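# Unload three sand cores from mould onto plywood boards

## Task

Lift three sand cores out of the mould: the long core with the rounded nose, plus both upright bladed cores in the mould half on the robot's right side. Set all three down on the plywood boards next to the mould and release them. The remaining two cores must still be standing in the mould afterwards.

## Robot and tools

ROBOT. Two arms, left_arm and right_arm, each with six joints and a two-finger gripper. Joint order everywhere (action rows, result lists) is: waist, shoulder, elbow, wrist pitch, wrist yaw, wrist roll. Stated ranges in rad: waist -2.618 to 3.054, shoulder 0.000 to 3.142, elbow 0.000 to 3.142, wrist pitch -1.571 to 1.571, wrist yaw -1.571 to 1.571, wrist roll -2.094 to 2.094. True limits may differ by up to 0.059 rad. Base positions in the scene frame: left_arm (+0.031, +0.345, 0) m, right_arm (+0.030, -0.335, 0) m, each turned only slightly about z.

FRAMES. Scene frame: origin at table-top height halfway between the nominal bases, +x out over the table, +y toward left_arm, +z up. Arm names do not match image left/right. Each arm's end_effector_position (m) and end_effector_quat_wxyz are given in that arm's own base frame and may be off by a few cm. The gripper's fingers point along its +z and close along its y; the reported point sits between the pads, roughly 1 cm short of the tips.

execute_actions(actions, cameras). actions is a list of actions; each action is a list of up to 15 rows, one row per 1/30 s step; a short action repeats its final row to fill 15 steps. One row is a single list of 14 numbers for both arms, each in [-1, 1]: left_arm's 6 joint values then its opening, then right_arm's 6 joint values then its opening. Joint values are offsets, not poses: each counts from the Joint targets held when that action began (not from the previous row), so sending the same offset in a new action moves further. Scale: 1.0 equals 2.224 rad for waist, shoulder, elbow and 8.485 rad for the three wrist joints. Opening is absolute: +1 fully open, -1 closed. An action asking any joint more than 0.059 rad outside its range is rejected for both arms. cameras: list of names, ["all"], [] or null; images come by default only when actions is empty.

move(target, speed, blend, opening_speed, grip_force, blocking, cameras). target is one 14-number row laid out as above, or a list of up to 15 such rows, each an offset from the same current Joint targets (not chained). All joints travel together, so grippers follow curves, with no collision avoidance. speed: rad/s for the joint with the farthest to go, 0.01 to 12.57, default 0.5; one value or one per target. blend: rad of corner rounding per target, default 0 (full stop at each). opening_speed: change of the opening per second on the -1..+1 scale, at least 0.2; use it to close gently. grip_force: N per finger pad, 10 to 50, one value or one per arm; persists; lower values close slowly. blocking=false returns after about 0.5 s while the motion continues. A path takes at least 0.5 s and is cut off at 10 s. The extra move: line reports done, off_target (rested more than 0.035 rad away), moving, held or fault, plus limits=held if steps were withheld.

wait(seconds 0 to 10, cameras): lets time pass holding the last command; returns early if a running move ends. stop(cameras): brakes a running move. zoom_image(camera, region): camera is cam_left_wrist or cam_right_wrist; region [x0, y0, x1, y1] in pixels of its latest image, at most 504 by 504. finished_scene(scene): ends the current scene, giving its number; make no further call in that reply.

CAMERAS. cam_left_wrist and cam_right_wrist, both 896x504, one on each wrist.

RESULTS. Joint positions (rad, then pad gap in m, 0.094 fully open) and Joint velocities (rad/s; "within noise" when still). Joint targets are the base that your next offsets count from. Tool commands shows current opening commands; to keep a gripper unchanged, resend its value, because 0 is a real command (half open). grip_measured is the measured opening on the command scale; on a firmly held hard part it reads a little below the part's width. grip_effort_nm is a smoothed motor effort, negative when closing; it is not pad force. Joint torques follow joint order and include arm weight. "joint sent to its limit" means a joint was clipped at its end; "joint command not followed" means the clearance check altered targets. MOTOR HOT appears near 75 °C; at 90 °C an OVER-TEMPERATURE FAULT folds that arm away for good, and at 100 °C it goes limp.

MOTION LIMITS. Each joint target can lead its measured angle by at most 0.339 rad (first three joints) or 2.2 rad (wrists); targets placing the gripper over 200 mm from its present spot are scaled back. Big motions may therefore need several actions. To stop an arm pressing on something, command its targets back beyond its measured positions.

CARE. Approach and set cores down slowly; close with opening_speed and moderate grip_force so the sand cores are not crushed. Do not release a core while it is moving, drop it from height, or knock the two cores that must stay. Keep both arms and their wrist-camera cables clear of each other, the mould and the table; a gripper closing on the other arm counts as a press between arms. Nothing may end up off the table. Avoid holding loads stretched out for long to limit motor heat. Loose objects may occasionally get a brief nudge.

Each tool is called after "Call:" as name(argument=value, ...), one argument or row to a line, values as JSON.

## Session

Call:
execute_actions(
  actions=[],
)

Scene clock: 0.00 s.
left_arm: end_effector_position=(+0.3491, -0.0518, +0.2090) grip_measured=+1.000 grip_effort_nm=n/a end_effector_quat_wxyz=(+0.533, -0.007, +0.815, -0.226) | right_arm: end_effector_position=(+0.3047, +0.0784, +0.1820) grip_measured=+1.000 grip_effort_nm=n/a end_effector_quat_wxyz=(+0.477, +0.034, +0.863, +0.162)
Joint positions: left_arm=[0.064 1.008 0.577 0.059 0.429 -0.249 0.094] | right_arm=[0.21 0.845 0.563 -0.234 -0.068 0.329 0.094]
Joint velocities: within noise
Joint torques (N m): no reading
Heat: left arm: 33 °C; right arm: 32 °C.
Joint targets: left_arm=[0.064 1.000 0.586 0.063 0.431 -0.247] | right_arm=[0.210 0.838 0.575 -0.230 -0.068 0.327]
Tool commands: left_gripper/opening=+1.0 right_gripper/opening=+1.0

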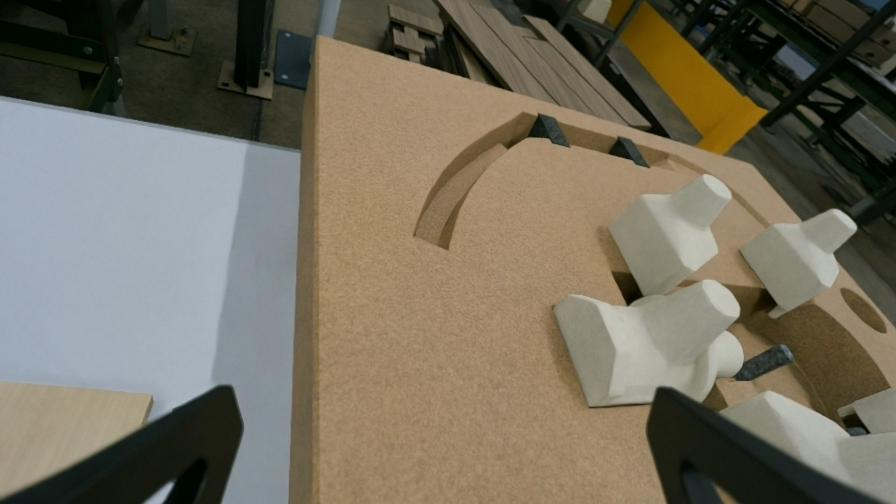

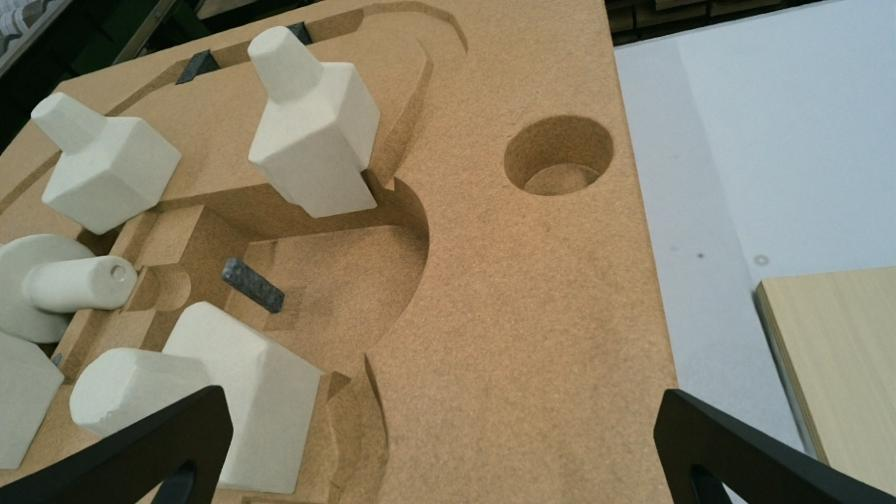

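Call:
move(
  target=[-0.2086,0.3147,0.6808,-0.1842,-0.0508,0.0291,1,0.0854,0.3876,0.6857,-0.1497,0.008,-0.0385,1],
  speed=1.0,
  cameras=["all"],
)

Scene clock: 5.33 s.
left_arm: end_effector_position=(+0.3383, -0.1419, +0.3066) grip_measured=+1.000 grip_effort_nm=0.03 end_effector_quat_wxyz=(+0.227, +0.189, +0.954, -0.051) | right_arm: end_effector_position=(+0.3400, +0.1438, +0.3027) grip_measured=+1.000 grip_effort_nm=0.03 end_effector_quat_wxyz=(+0.224, -0.188, +0.955, +0.049)
Joint positions: left_arm=[-0.396 1.684 2.076 -1.493 0.009 -0.006 0.094] | right_arm=[0.394 1.692 2.071 -1.487 -0.007 0.006 0.094]
Joint torques (N m): left_arm=[-0.25 -4.96 6.26 1.24 -0.06 0.02] | right_arm=[0.49 -5.44 7.08 0.7 0.07 -0.12]
Heat: left arm: 33 °C; right arm: 34 °C.
Joint targets: left_arm=[-0.400 1.700 2.101 -1.500 0.000 0.000] | right_arm=[0.399 1.700 2.100 -1.500 0.000 0.000]
move: done

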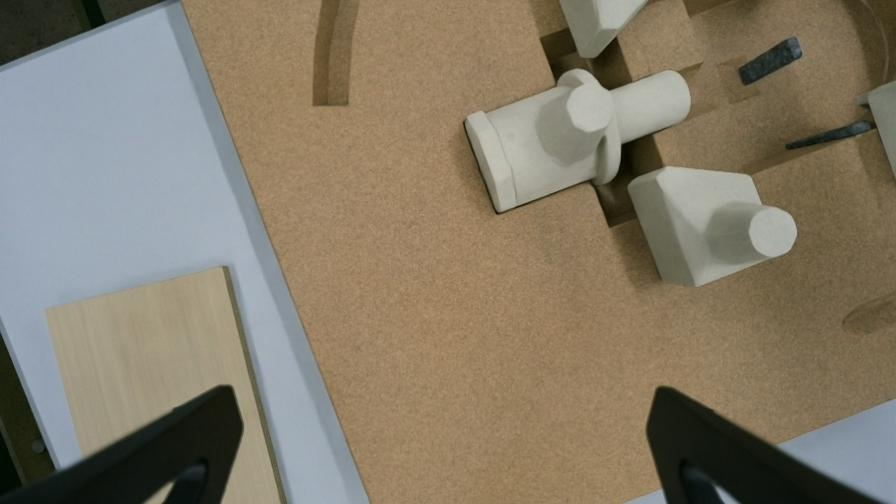

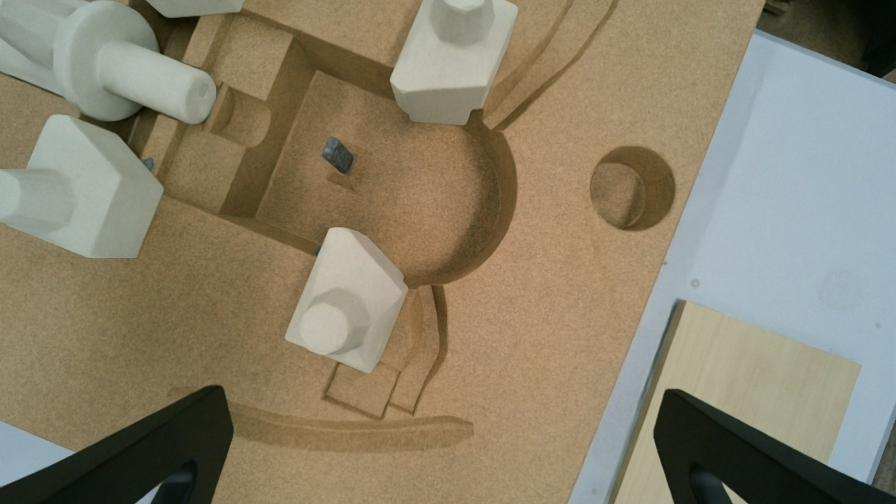

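Call:
move(
  target=[-0.067,0,-0.3067,0.1157,0,-0.0471,0.2,-0.0058,-0.0549,-0.4236,0.1791,0,0,1],
  speed=0.8,
  cameras=["all"],
)

Scene clock: 22.53 s.
left_arm: end_effector_position=(+0.4090, -0.2466, +0.1976) grip_measured=+0.202 grip_effort_nm=-0.06 end_effector_quat_wxyz=(+0.336, +0.069, +0.923, -0.174) | right_arm: end_effector_position=(+0.4632, +0.1946, +0.2209) grip_measured=+1.000 grip_effort_nm=0.03 end_effector_quat_wxyz=(+0.518, -0.165, +0.833, +0.107)
Joint positions: left_arm=[-0.542 1.684 1.426 -0.537 0.008 -0.395 0.056] | right_arm=[0.394 1.61 1.167 -0.013 -0.005 0.005 0.094]
Joint torques (N m): left_arm=[-0.51 -6.31 5.05 1.95 -0.08 -0.11] | right_arm=[-0.65 -9.5 5.67 1.73 0.04 -0.11]
Heat: left arm: 35 °C; right arm: 35 °C.
Joint targets: left_arm=[-0.549 1.700 1.419 -0.519 0.000 -0.399] | right_arm=[0.387 1.578 1.158 0.019 0.000 0.000]
move: done

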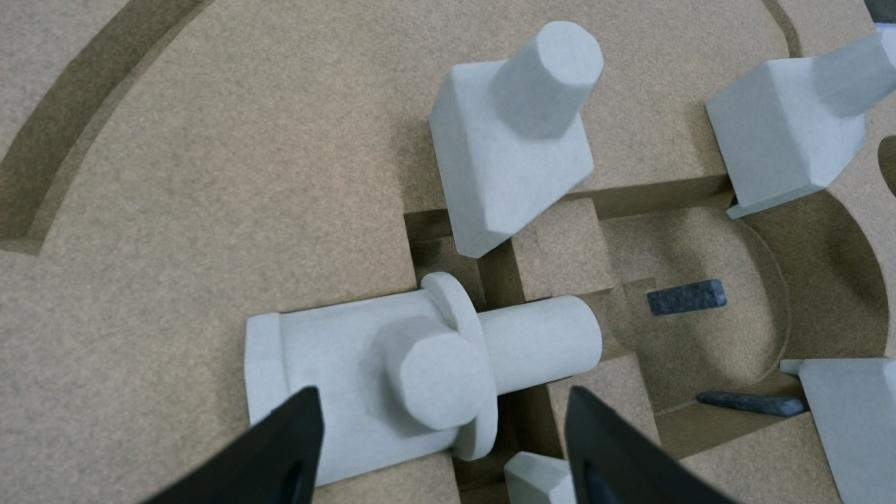

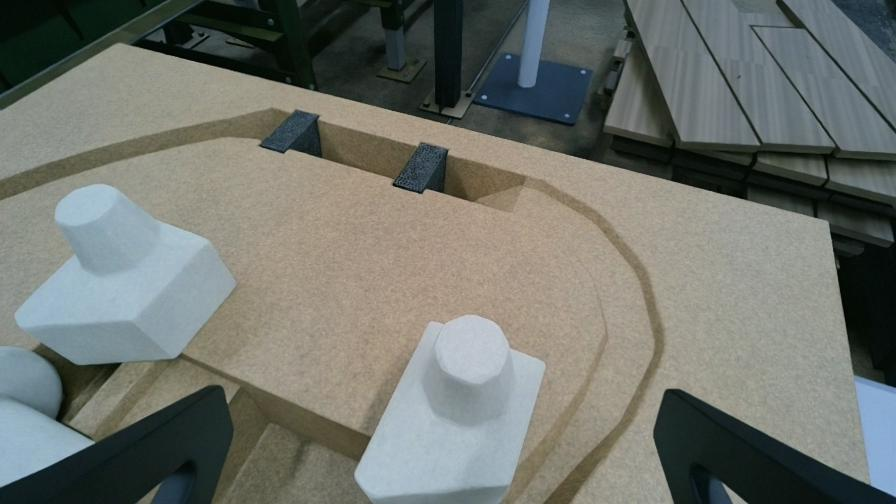

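Call:
move(
  target=[
    [0,0.021,-0.0116,0.0085,0,0,0.35,-0.0072,0.0561,-0.0513,0.0306,0,0,1],
    [0,0.0418,-0.0232,0.017,0,0,0.35,-0.0072,0.1172,-0.0042,0.0343,0,0,1],
  ],
  speed=0.4,
  blend=0.02,
  cameras=["all"],
)

Scene clock: 37.07 s.
left_arm: end_effector_position=(+0.4266, -0.2572, +0.1564) grip_measured=+0.348 grip_effort_nm=0.13 end_effector_quat_wxyz=(+0.335, +0.069, +0.924, -0.173) | right_arm: end_effector_position=(+0.5004, +0.2005, +0.1508) grip_measured=+1.000 grip_effort_nm=0.03 end_effector_quat_wxyz=(+0.525, -0.158, +0.830, +0.103)
Joint positions: left_arm=[-0.542 1.778 1.374 -0.394 0.008 -0.395 0.063] | right_arm=[0.378 1.833 1.116 0.275 -0.004 0.005 0.094]
Joint torques (N m): left_arm=[-0.5 -7.16 4.93 1.96 -0.04 -0.1] | right_arm=[-0.64 -7.8 8.47 1.8 0.03 -0.1]
Heat: left arm: 35 °C; right arm: 35 °C.
Joint targets: left_arm=[-0.549 1.793 1.367 -0.374 0.000 -0.399] | right_arm=[0.370 1.839 1.149 0.310 0.000 0.000]
move: done

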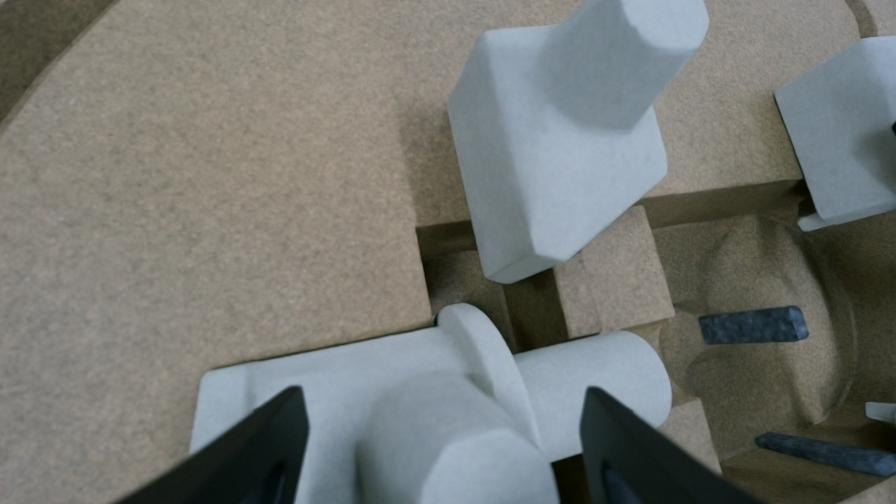

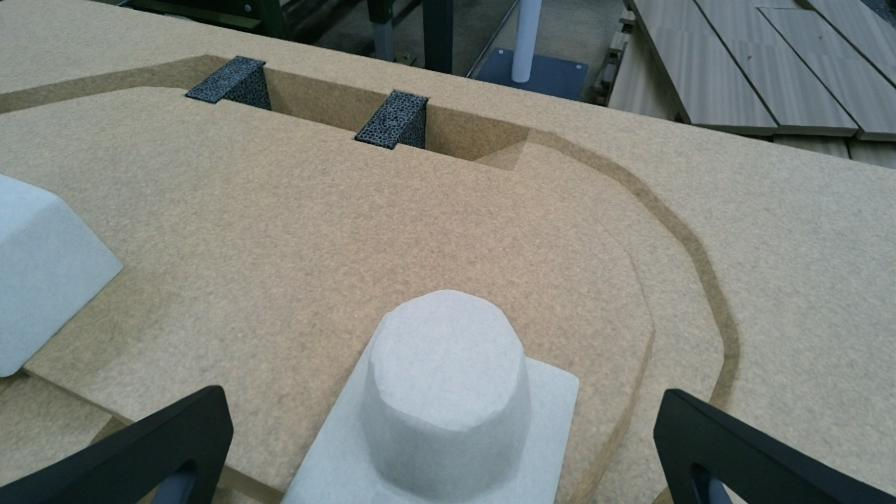

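Call:
move(
  target=[
    [0,0.003,-0.0123,0.004,0,0,0.35,0,-0.0074,0.0103,-0.0046,0,0,1],
    [0,0.003,-0.0123,0.004,0,0,-0.75,0,-0.0074,0.0103,-0.0046,0,0,-0.75],
  ],
  speed=0.3,
  opening_speed=1.0,
  grip_force=[48, 40],
  cameras=["all"],
)

Scene clock: 48.30 s.
left_arm: end_effector_position=(+0.4275, -0.2572, +0.1520) grip_measured=-0.194 grip_effort_nm=-0.96 end_effector_quat_wxyz=(+0.339, +0.068, +0.922, -0.175) | right_arm: end_effector_position=(+0.5044, +0.2017, +0.1592) grip_measured=-0.266 grip_effort_nm=-0.79 end_effector_quat_wxyz=(+0.531, -0.157, +0.826, +0.104)
Joint positions: left_arm=[-0.542 1.778 1.349 -0.358 0.005 -0.397 0.038] | right_arm=[0.378 1.833 1.139 0.267 -0.002 0.004 0.035]
Joint torques (N m): left_arm=[-0.55 -6.69 4.72 1.96 -0.04 -0.07] | right_arm=[-0.66 -9.13 8.55 1.53 0.01 -0.09]
Heat: left arm: 35 °C; right arm: 35 °C.
Joint targets: left_arm=[-0.549 1.799 1.339 -0.340 0.000 -0.399] | right_arm=[0.370 1.822 1.172 0.271 0.000 0.000]
grip_force (N): 48, 40
move: done

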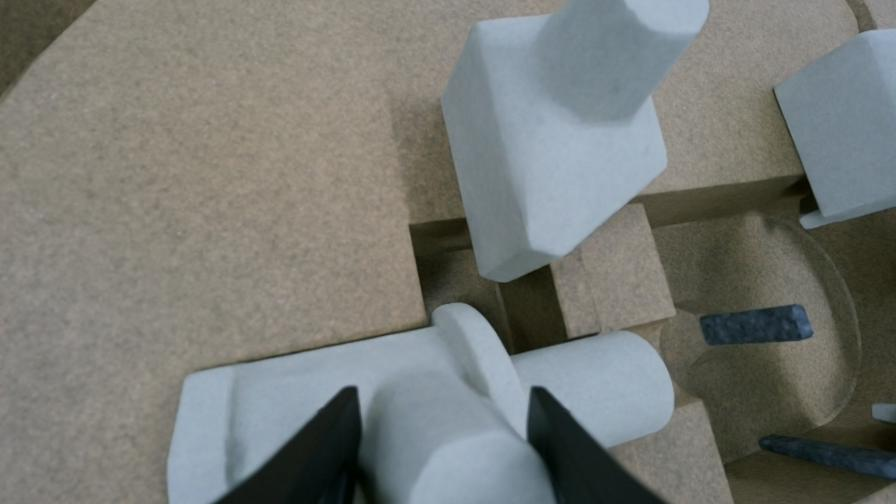

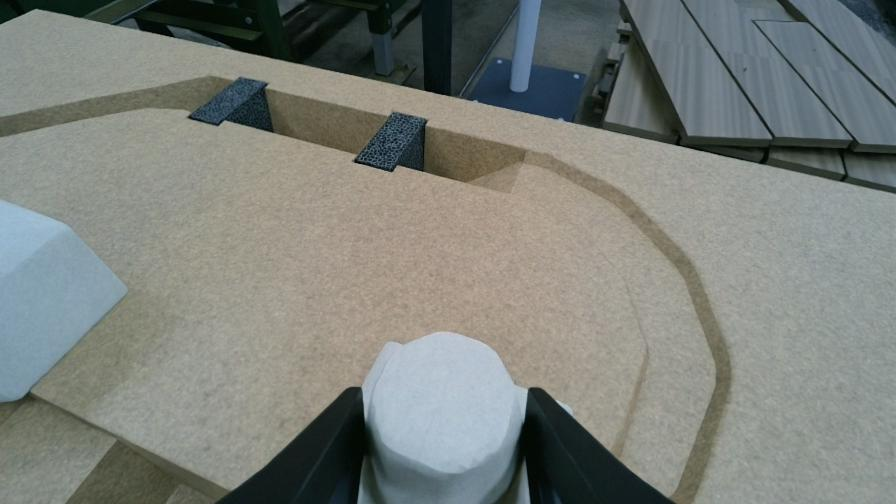

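Call:
move(
  target=[
    [0,-0.0087,0.0522,-0.016,0,0,-0.75,0,-0.026,0.061,-0.0229,0,0,-0.75],
    [0,-0.009,0.1232,-0.0347,0,0,-0.75,0,-0.0355,0.1756,-0.0555,0,0,-0.75],
    [0,0.0003,0.1977,-0.0517,0,0,-0.75,0,-0.0355,0.1756,-0.0555,0,0,-0.75],
  ],
  speed=0.3,
  blend=0.03,
  cameras=["all"],
)

Scene clock: 58.20 s.
left_arm: end_effector_position=(+0.4113, -0.2469, +0.2122) grip_measured=-0.228 grip_effort_nm=-0.96 end_effector_quat_wxyz=(+0.278, +0.072, +0.948, -0.141) | right_arm: end_effector_position=(+0.5061, +0.2024, +0.2317) grip_measured=-0.268 grip_effort_nm=-0.82 end_effector_quat_wxyz=(+0.479, -0.163, +0.858, +0.093)
Joint positions: left_arm=[-0.542 1.809 1.724 -0.853 0.003 -0.392 0.036] | right_arm=[0.378 1.799 1.509 -0.261 -0.002 0.003 0.034]
Joint torques (N m): left_arm=[-0.53 -8.9 10.18 2.39 0 -0.16] | right_arm=[-0.66 -13.03 10.61 1.98 0.01 -0.07]
Heat: left arm: 36 °C; right arm: 37 °C.
Joint targets: left_arm=[-0.549 1.800 1.779 -0.779 0.000 -0.399] | right_arm=[0.370 1.744 1.562 -0.200 0.000 0.000]
grip_force (N): 48, 40
move: off_target (left_arm, right_arm); left_arm: the wrist pitch is farthest, 0.074 rad from its target; right_arm: the wrist pitch is farthest, 0.062 rad from its target

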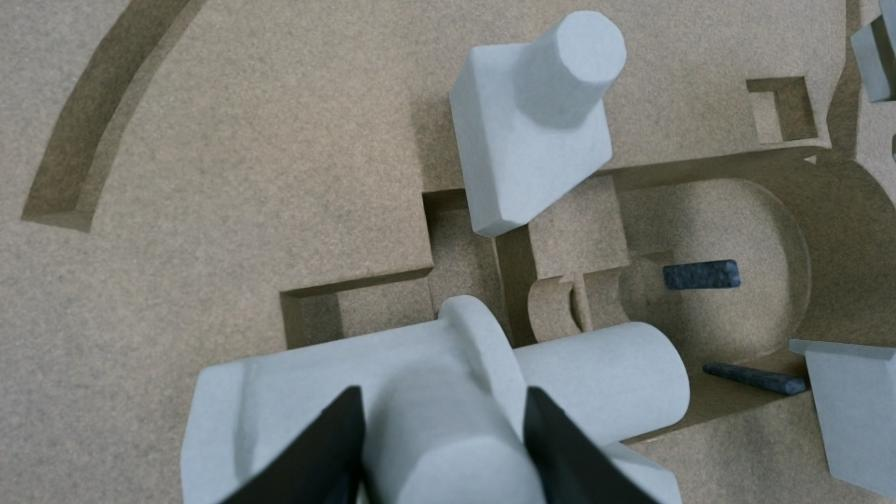

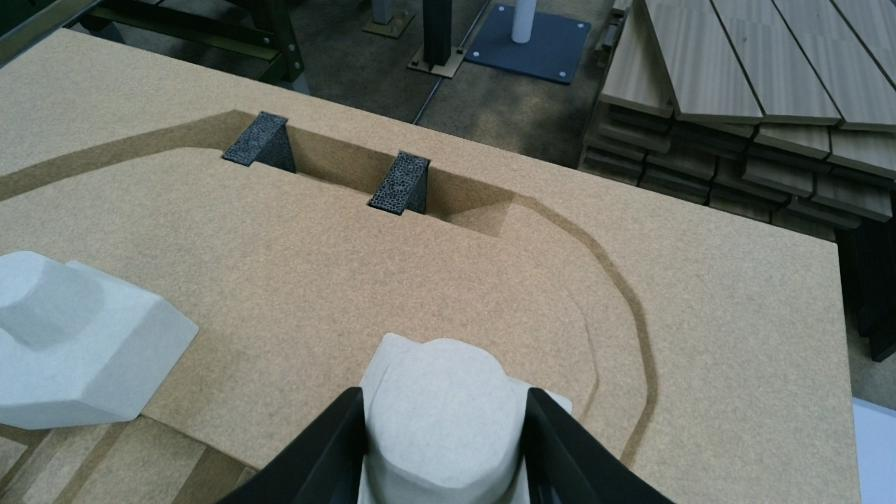

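Call:
move(
  target=[
    [0.4155,-0.2437,-0.237,-0.0006,0,0,-0.75,-0.2338,-0.1225,0.0313,-0.0896,0,0,-0.75],
    [0.4155,-0.2437,-0.237,-0.0006,0,0,-0.75,-0.4083,0.0405,0.0825,-0.1192,0,0,-0.75],
  ],
  speed=0.45,
  blend=0.05,
  cameras=["all"],
)

Scene clock: 76.67 s.
left_arm: end_effector_position=(+0.3254, +0.1278, +0.2140) grip_measured=-0.228 grip_effort_nm=-0.96 end_effector_quat_wxyz=(+0.312, -0.354, +0.882, -0.002) | right_arm: end_effector_position=(+0.3409, -0.2047, +0.1534) grip_measured=-0.268 grip_effort_nm=-0.82 end_effector_quat_wxyz=(+0.107, +0.267, +0.957, -0.032)
Joint positions: left_arm=[0.37 1.312 1.24 -0.864 -0.003 -0.394 0.036] | right_arm=[-0.541 1.843 1.701 -1.204 0.004 0.003 0.034]
Joint torques (N m): left_arm=[0.42 -8.17 6.41 2.44 0.04 -0.1] | right_arm=[0.4 -8.59 8.99 0.41 -0.05 -0.07]
Heat: left arm: 39 °C; right arm: 38 °C.
Joint targets: left_arm=[0.375 1.258 1.252 -0.784 0.000 -0.399] | right_arm=[-0.538 1.833 1.746 -1.211 0.000 0.000]
grip_force (N): 48, 40
move: off_target (left_arm, right_arm); left_arm: the wrist pitch is farthest, 0.080 rad from its target; right_arm: the elbow is farthest, 0.044 rad from its target

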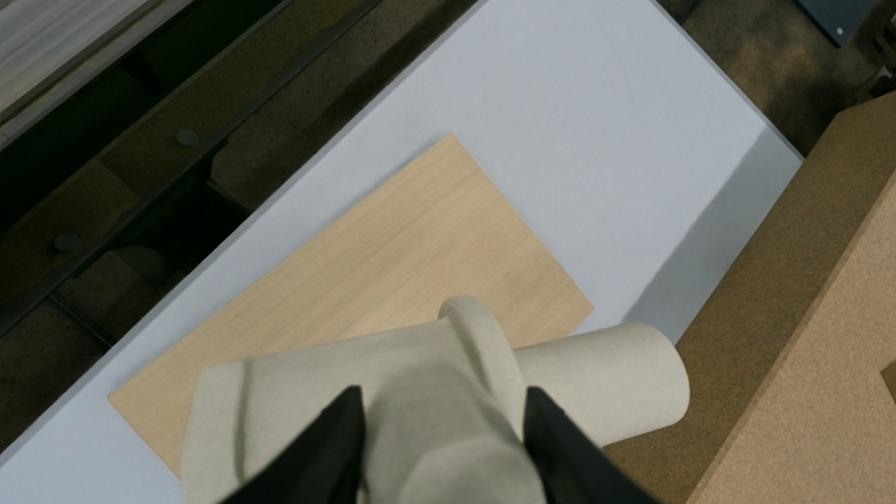

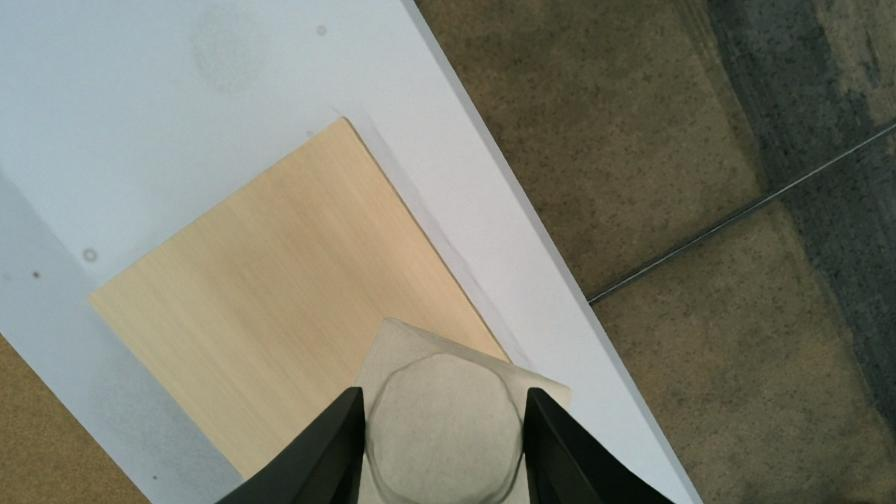

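Call:
move(
  target=[0,-0.0216,-0.2055,0.0629,0,0,-0.75,0.0103,0.1339,0.089,-0.0238,0,0,-0.75],
  speed=0.35,
  cameras=["all"],
)

Scene clock: 93.37 s.
left_arm: end_effector_position=(+0.3277, +0.1285, +0.1229) grip_measured=-0.228 grip_effort_nm=-0.96 end_effector_quat_wxyz=(+0.356, -0.349, +0.867, -0.003) | right_arm: end_effector_position=(+0.3486, -0.2003, +0.0940) grip_measured=-0.268 grip_effort_nm=-0.82 end_effector_quat_wxyz=(-0.021, +0.259, +0.966, +0.003)
Joint positions: left_arm=[0.37 1.264 0.782 -0.36 -0.002 -0.394 0.036] | right_arm=[-0.522 2.132 1.901 -1.381 0.004 0.003 0.034]
Joint torques (N m): left_arm=[0.42 -7.8 6.54 2.9 0.04 -0.12] | right_arm=[0.61 -9.68 8.5 -0.25 -0.05 -0.08]
Heat: left arm: 40 °C; right arm: 39 °C.
Joint targets: left_arm=[0.375 1.210 0.795 -0.251 0.000 -0.399] | right_arm=[-0.515 2.132 1.944 -1.413 0.000 0.000]
grip_force (N): 48, 40
move: off_target (left_arm, right_arm); left_arm: the wrist pitch is farthest, 0.110 rad from its target; right_arm: the elbow is farthest, 0.043 rad from its target

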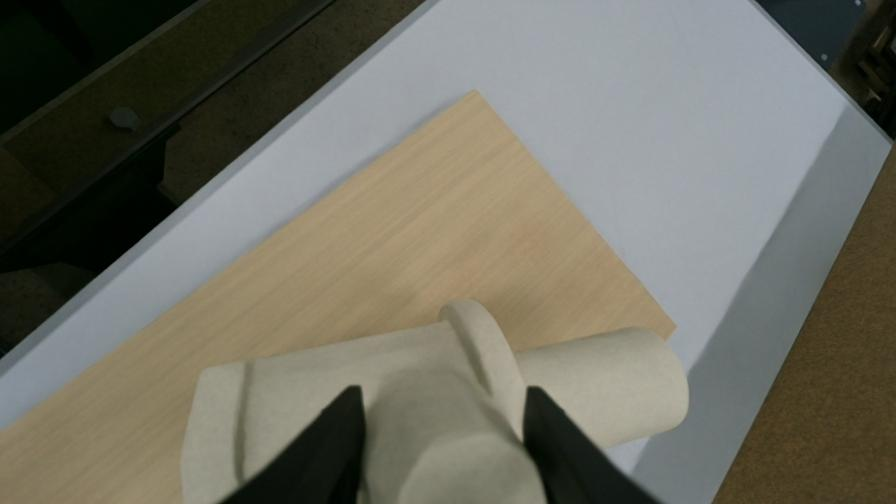

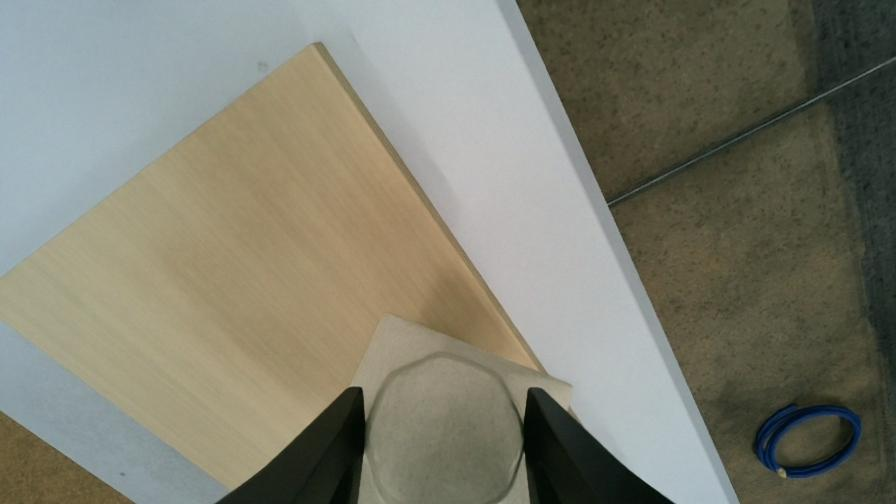

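Call:
move(
  target=[
    [0.027,0.001,-0.01,0.004,0,0,-0.75,0.0135,0.037,0.019,-0.004,0,0,-0.75],
    [0.027,0.009,-0.0427,0.0178,0,0,-0.75,0.0135,0.0746,0.0382,-0.008,0,0,-0.75],
  ],
  speed=[0.25,0.15],
  blend=0.02,
  cameras=["all"],
)

Scene clock: 101.07 s.
left_arm: end_effector_position=(+0.3298, +0.1523, +0.1207) grip_measured=-0.228 grip_effort_nm=-0.96 end_effector_quat_wxyz=(+0.401, -0.367, +0.839, +0.009) | right_arm: end_effector_position=(+0.3615, -0.1932, +0.0645) grip_measured=-0.268 grip_effort_nm=-0.82 end_effector_quat_wxyz=(-0.065, +0.245, +0.967, +0.016)
Joint positions: left_arm=[0.427 1.262 0.701 -0.183 -0.006 -0.394 0.036] | right_arm=[-0.493 2.277 2.011 -1.438 0.001 0.003 0.034]
Joint torques (N m): left_arm=[0.61 -6.01 5.33 2.76 0.09 -0.12] | right_arm=[0.66 -8.91 6.34 -0.52 -0.02 -0.07]
Heat: left arm: 42 °C; right arm: 38 °C.
Joint targets: left_arm=[0.435 1.230 0.700 -0.100 0.000 -0.399] | right_arm=[-0.485 2.298 2.029 -1.481 0.000 0.000]
grip_force (N): 48, 40
move: off_target (left_arm, right_arm); left_arm: the wrist pitch is farthest, 0.083 rad from its target; right_arm: the wrist pitch is farthest, 0.043 rad from its target

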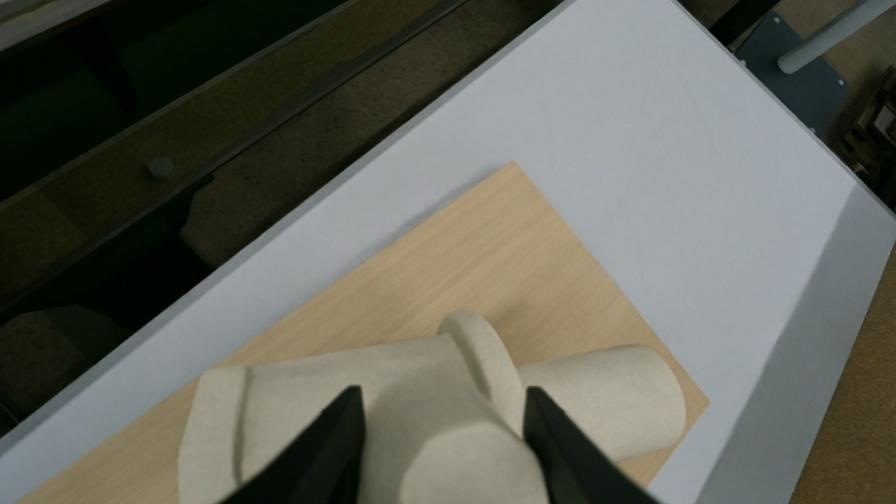

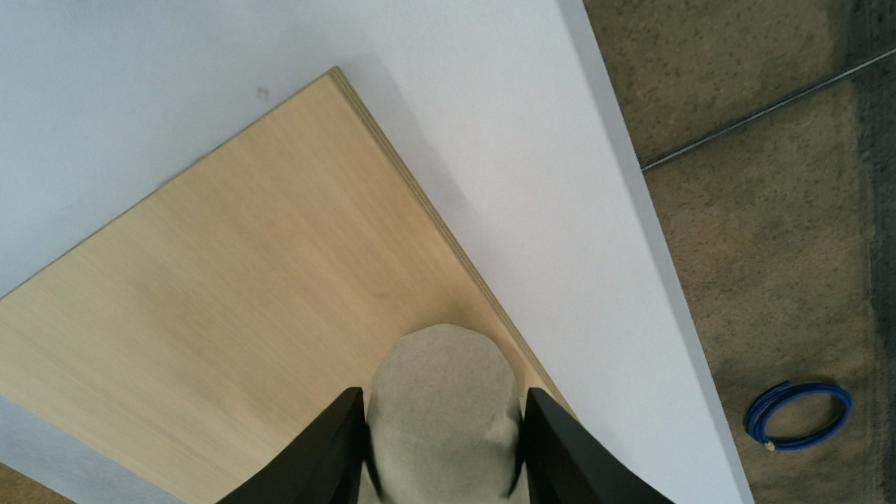

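Call:
move(
  target=[
    [0,0,0.005,-0.002,0,0,-0.75,0,0,0.006,0,0,0,-0.75],
    [0,0,0.005,-0.002,0,0,0.0,0,0,0.006,0,0,0,0.35],
  ],
  speed=0.1,
  opening_speed=0.4,
  cameras=["all"],
)

Scene clock: 109.87 s.
left_arm: end_effector_position=(+0.3370, +0.1545, +0.1315) grip_measured=-0.002 grip_effort_nm=0.13 end_effector_quat_wxyz=(+0.425, -0.362, +0.829, +0.006) | right_arm: end_effector_position=(+0.3568, -0.1903, +0.0646) grip_measured=+0.347 grip_effort_nm=0.18 end_effector_quat_wxyz=(-0.078, +0.243, +0.967, +0.018)
Joint positions: left_arm=[0.427 1.255 0.701 -0.138 0 -0.397 0.047] | right_arm=[-0.491 2.283 2.017 -1.465 0.003 0.002 0.063]
Joint torques (N m): left_arm=[0.57 -5.59 6.37 2.15 0.02 -0.09] | right_arm=[0.54 -9.4 6.83 -0.31 -0.03 -0.06]
Heat: left arm: 42 °C; right arm: 38 °C.
Joint targets: left_arm=[0.435 1.230 0.711 -0.116 0.000 -0.399] | right_arm=[-0.485 2.297 2.042 -1.481 0.000 0.000]
grip_force (N): 48, 40
move: done; target 2's new numbers were sent with left_arm's wrist pitch 0.066 rad from that target

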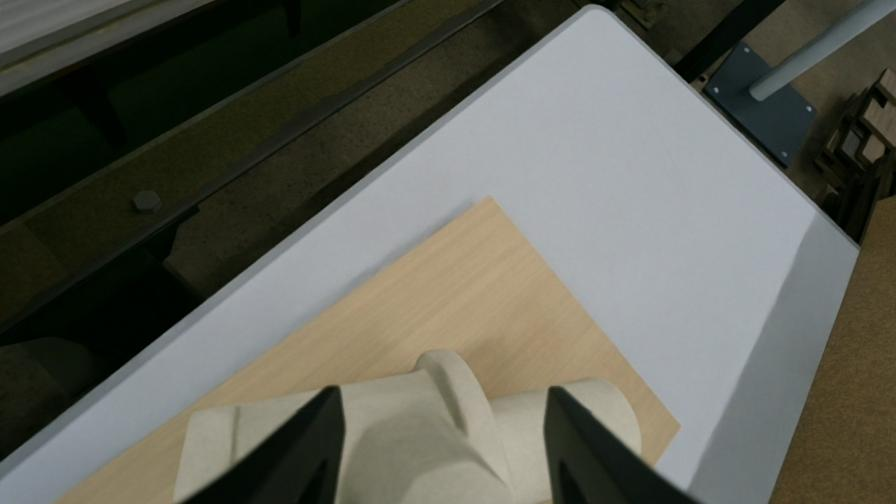

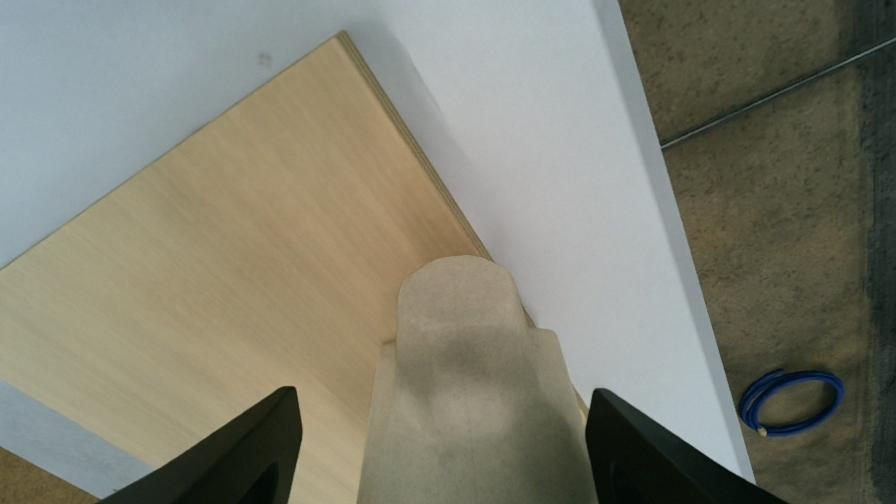

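Call:
move(
  target=[
    [0,0.0027,0.0675,-0.0238,0,0,0,0,-0.0746,-0.0441,0.008,0,0,0.35],
    [0,0.0054,0.1349,-0.0475,0,0,0,0,-0.2082,-0.1333,0.0318,0,0,0.35],
    [0,0.0054,0.1349,-0.0475,0,0,0,0.4757,-0.6117,-0.5721,0.1412,0,0,1],
  ],
  speed=[0.3,0.5,0.9],
  blend=0.04,
  cameras=["all"],
)

Scene clock: 123.50 s.
left_arm: end_effector_position=(+0.3333, +0.1528, +0.1841) grip_measured=-0.002 grip_effort_nm=0.13 end_effector_quat_wxyz=(+0.381, -0.370, +0.847, +0.006) | right_arm: end_effector_position=(+0.2866, +0.1837, +0.2355) grip_measured=+0.997 grip_effort_nm=0.19 end_effector_quat_wxyz=(+0.498, -0.238, +0.821, +0.146)
Joint positions: left_arm=[0.427 1.255 0.985 -0.519 0 -0.397 0.047] | right_arm=[0.567 0.95 0.781 -0.311 0 0.002 0.094]
Joint torques (N m): left_arm=[0.73 -4.79 7.84 1.76 0.01 -0.1] | right_arm=[0.57 -2.86 5.49 1.72 -0.01 -0.06]
Heat: left arm: 40 °C; right arm: 37 °C.
Joint targets: left_arm=[0.435 1.242 1.011 -0.520 0.000 -0.399] | right_arm=[0.573 0.937 0.770 -0.283 0.000 0.000]
grip_force (N): 48, 40
move: done

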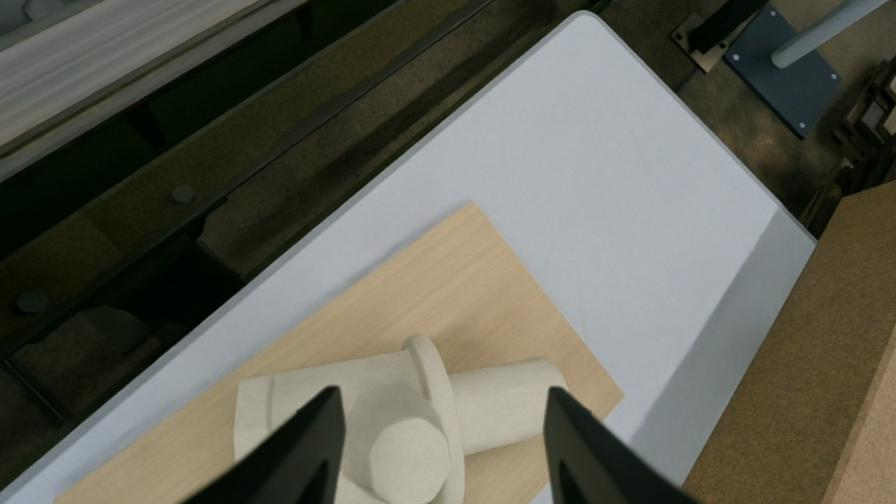

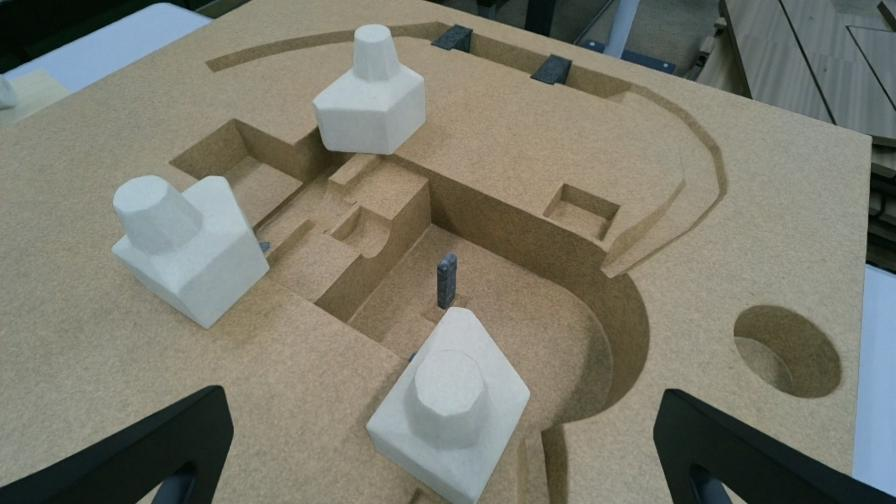

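Call:
move(
  target=[
    [0,0,0,0,0,0,0,0,0.0323,-0.076,0.0308,0,0,1],
    [0,0,0,0,0,0,0,0,0.0964,-0.0967,0.0529,0,0,1],
  ],
  speed=0.4,
  blend=0.02,
  cameras=["cam_right_wrist"],
)

Scene clock: 134.60 s.
left_arm: end_effector_position=(+0.3333, +0.1528, +0.1841) grip_measured=-0.002 grip_effort_nm=0.12 end_effector_quat_wxyz=(+0.381, -0.370, +0.847, +0.006) | right_arm: end_effector_position=(+0.3153, +0.2019, +0.1637) grip_measured=+0.997 grip_effort_nm=0.18 end_effector_quat_wxyz=(+0.508, -0.237, +0.815, +0.149)
Joint positions: left_arm=[0.427 1.255 0.985 -0.519 0 -0.397 0.047] | right_arm=[0.567 1.149 0.563 0.132 0 0.002 0.094]
Joint torques (N m): left_arm=[0.62 -4.79 7.79 1.76 0.03 -0.11] | right_arm=[0.57 -2.89 5.52 1.83 -0.01 -0.06]
Heat: left arm: 39 °C; right arm: 37 °C.
Joint targets: left_arm=[0.435 1.242 1.011 -0.520 0.000 -0.399] | right_arm=[0.573 1.151 0.554 0.166 0.000 0.000]
grip_force (N): 48, 40
move: done
Images, in order (width x height): cam_right_wrist 896x504.

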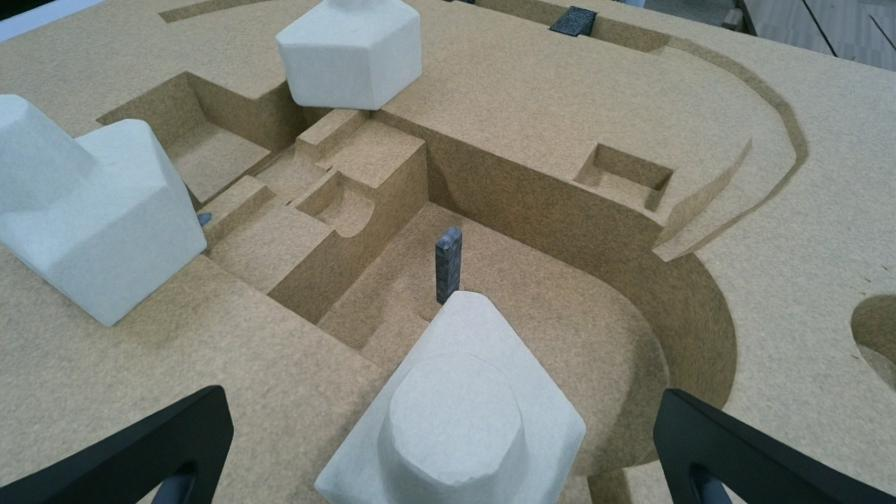

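Call:
move(
  target=[
    [0,0,0,0,0,0,0,0,0.0101,-0.0112,0.0057,0,0,1],
    [0,0,0,0,0,0,0,0,0.0101,-0.0112,0.0057,0,0,-0.75],
  ],
  speed=0.3,
  opening_speed=1.0,
  cameras=["cam_right_wrist"],
)

Scene clock: 145.23 s.
left_arm: end_effector_position=(+0.3333, +0.1528, +0.1841) grip_measured=-0.002 grip_effort_nm=0.12 end_effector_quat_wxyz=(+0.381, -0.370, +0.847, +0.006) | right_arm: end_effector_position=(+0.3167, +0.2027, +0.1566) grip_measured=-0.294 grip_effort_nm=-0.79 end_effector_quat_wxyz=(+0.510, -0.236, +0.814, +0.149)
Joint positions: left_arm=[0.427 1.255 0.985 -0.519 0 -0.397 0.047] | right_arm=[0.567 1.17 0.54 0.18 0 0.002 0.033]
Joint torques (N m): left_arm=[0.51 -4.78 7.95 1.78 0.02 -0.09] | right_arm=[0.58 -2.84 5.33 1.79 -0.01 -0.07]
Heat: left arm: 39 °C; right arm: 38 °C.
Joint targets: left_arm=[0.435 1.242 1.011 -0.519 0.000 -0.399] | right_arm=[0.573 1.174 0.530 0.214 0.000 0.000]
grip_force (N): 48, 40
move: done
Images, in order (width x height): cam_right_wrist 896x504.

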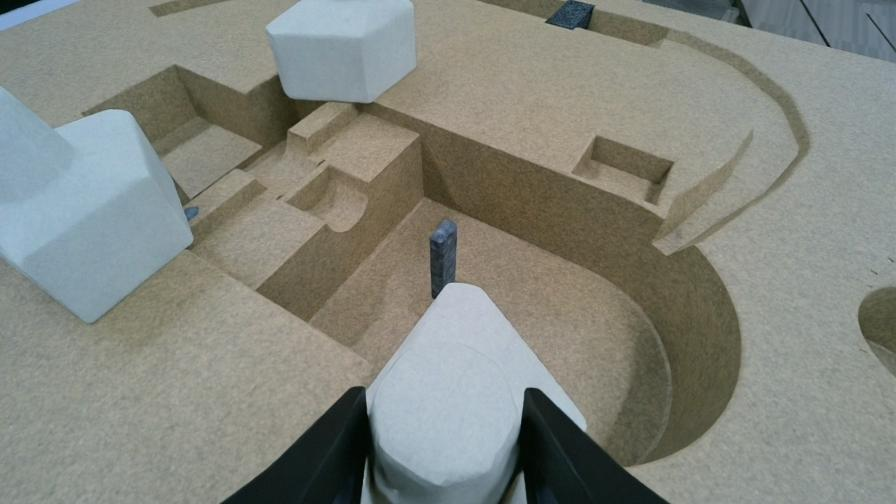

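Call:
move(
  target=[
    [0,0,0,0,0,0,0,0,-0.0277,0.0593,-0.0228,0,0,-0.75],
    [0,0,0,0,0,0,0,0,-0.0353,0.1986,-0.0613,0,0,-0.75],
    [0,0,0,0,0,0,0,-0.371,0.1533,0.4771,-0.152,0,0,-0.75],
  ],
  speed=[0.35,0.5,0.6],
  blend=0.04,
  cameras=["all"],
)

Scene clock: 156.40 s.
left_arm: end_effector_position=(+0.3333, +0.1528, +0.1841) grip_measured=-0.002 grip_effort_nm=0.12 end_effector_quat_wxyz=(+0.381, -0.370, +0.847, +0.006) | right_arm: end_effector_position=(+0.3556, -0.0919, +0.2242) grip_measured=-0.296 grip_effort_nm=-0.82 end_effector_quat_wxyz=(+0.237, +0.124, +0.963, -0.031)
Joint positions: left_arm=[0.427 1.255 0.985 -0.519 0 -0.397 0.047] | right_arm=[-0.255 1.521 1.537 -1.103 0.002 0.002 0.033]
Joint torques (N m): left_arm=[0.58 -4.81 7.91 1.77 0.02 -0.1] | right_arm=[0.16 -5.97 9.95 1.09 -0.03 -0.06]
Heat: left arm: 38 °C; right arm: 39 °C.
Joint targets: left_arm=[0.435 1.242 1.011 -0.519 0.000 -0.399] | right_arm=[-0.252 1.514 1.591 -1.076 0.000 0.000]
grip_force (N): 48, 40
move: off_target (right_arm); right_arm: the elbow is farthest, 0.054 rad from its target

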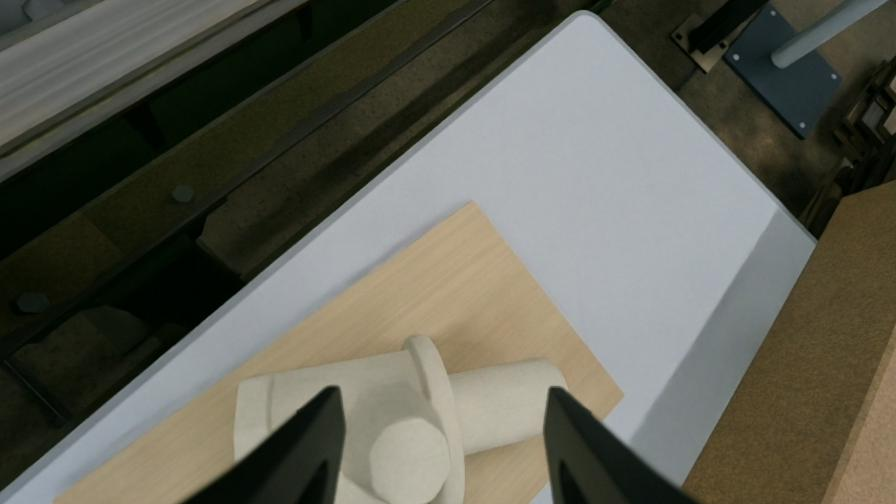

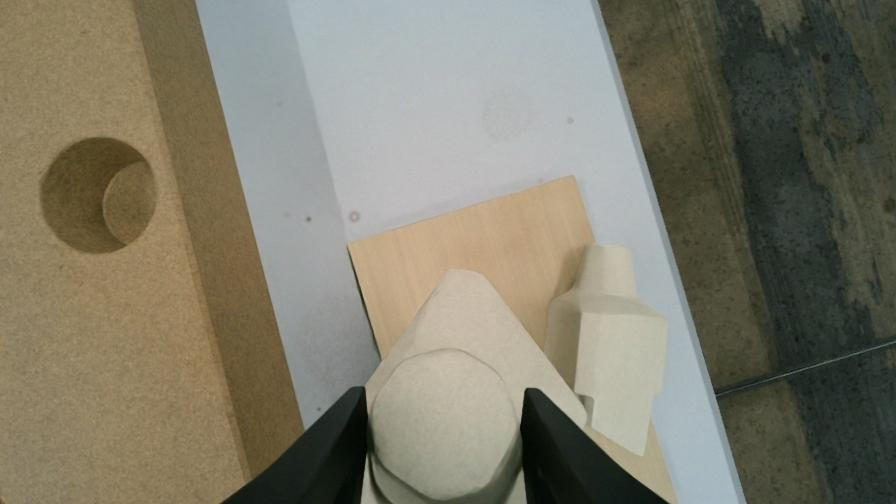

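Call:
move(
  target=[
    [0,0,0,0,0,0,0,-0.0126,0.2239,0.0872,-0.0291,0,0,-0.75],
    [0,0,0,0,0,0,0,-0.0126,0.3352,0.1677,-0.0447,0,0,-0.75],
  ],
  speed=[0.4,0.15],
  blend=0.02,
  cameras=["cam_right_wrist"],
)

Scene clock: 171.93 s.
left_arm: end_effector_position=(+0.3333, +0.1528, +0.1841) grip_measured=-0.002 grip_effort_nm=0.13 end_effector_quat_wxyz=(+0.381, -0.370, +0.847, +0.006) | right_arm: end_effector_position=(+0.3980, -0.1107, +0.0760) grip_measured=-0.296 grip_effort_nm=-0.82 end_effector_quat_wxyz=(-0.036, +0.136, +0.990, +0.003)
Joint positions: left_arm=[0.427 1.255 0.985 -0.519 0 -0.397 0.047] | right_arm=[-0.272 2.219 1.966 -1.391 0.005 0.001 0.033]
Joint torques (N m): left_arm=[0.54 -4.85 7.95 1.77 0.03 -0.09] | right_arm=[-0.75 -7.05 4.83 -0.6 -0.05 -0.05]
Heat: left arm: 38 °C; right arm: 38 °C.
Joint targets: left_arm=[0.435 1.242 1.011 -0.519 0.000 -0.399] | right_arm=[-0.280 2.260 1.964 -1.455 0.000 0.000]
grip_force (N): 48, 40
move: off_target (right_arm); right_arm: the wrist pitch is farthest, 0.064 rad from its target
Images, in order (width x height): cam_right_wrist 896x504.

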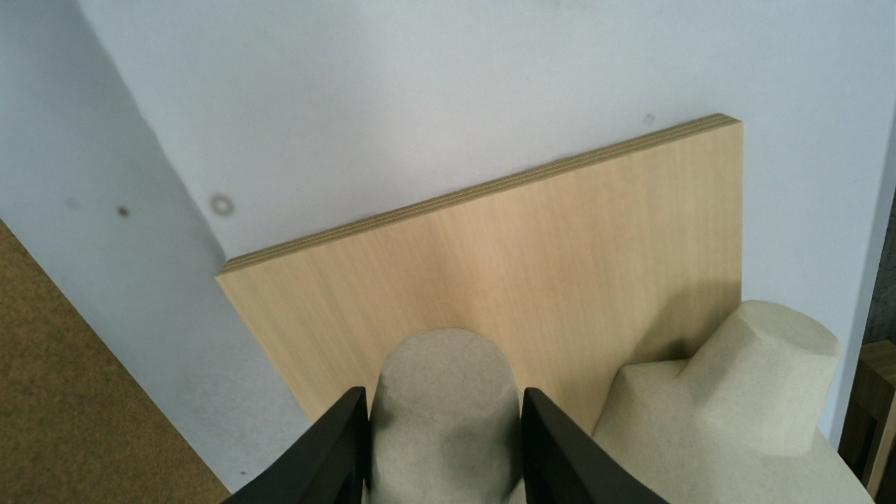

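Call:
move(
  target=[
    [0,0,0,0,0,0,0,0,0.0216,0.0337,-0.0088,0,0,-0.75],
    [0,0,0,0,0,0,0,0,0.0216,0.0337,-0.0088,0,0,0.35],
  ],
  speed=0.15,
  opening_speed=0.3,
  cameras=["cam_right_wrist"],
)

Scene clock: 182.27 s.
left_arm: end_effector_position=(+0.3333, +0.1528, +0.1841) grip_measured=-0.002 grip_effort_nm=0.12 end_effector_quat_wxyz=(+0.381, -0.370, +0.847, +0.006) | right_arm: end_effector_position=(+0.3850, -0.1090, +0.0673) grip_measured=+0.347 grip_effort_nm=0.18 end_effector_quat_wxyz=(-0.093, +0.137, +0.986, +0.010)
Joint positions: left_arm=[0.427 1.255 0.985 -0.519 0 -0.397 0.047] | right_arm=[-0.276 2.294 2.041 -1.505 0.005 0.001 0.063]
Joint torques (N m): left_arm=[0.61 -4.79 7.79 1.78 0.01 -0.1] | right_arm=[-0.39 -9.4 4.63 -0.44 -0.06 -0.05]
Heat: left arm: 38 °C; right arm: 37 °C.
Joint targets: left_arm=[0.435 1.242 1.011 -0.519 0.000 -0.399] | right_arm=[-0.280 2.308 2.039 -1.529 0.000 0.000]
grip_force (N): 48, 40
move: done; target 2's new numbers were sent with right_arm's wrist pitch 0.072 rad from that target
Images, in order (width x height): cam_right_wrist 896x504.

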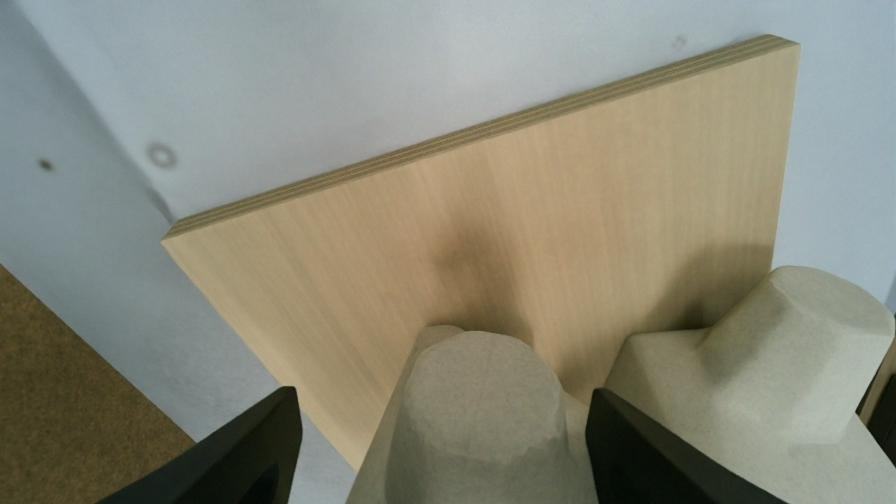

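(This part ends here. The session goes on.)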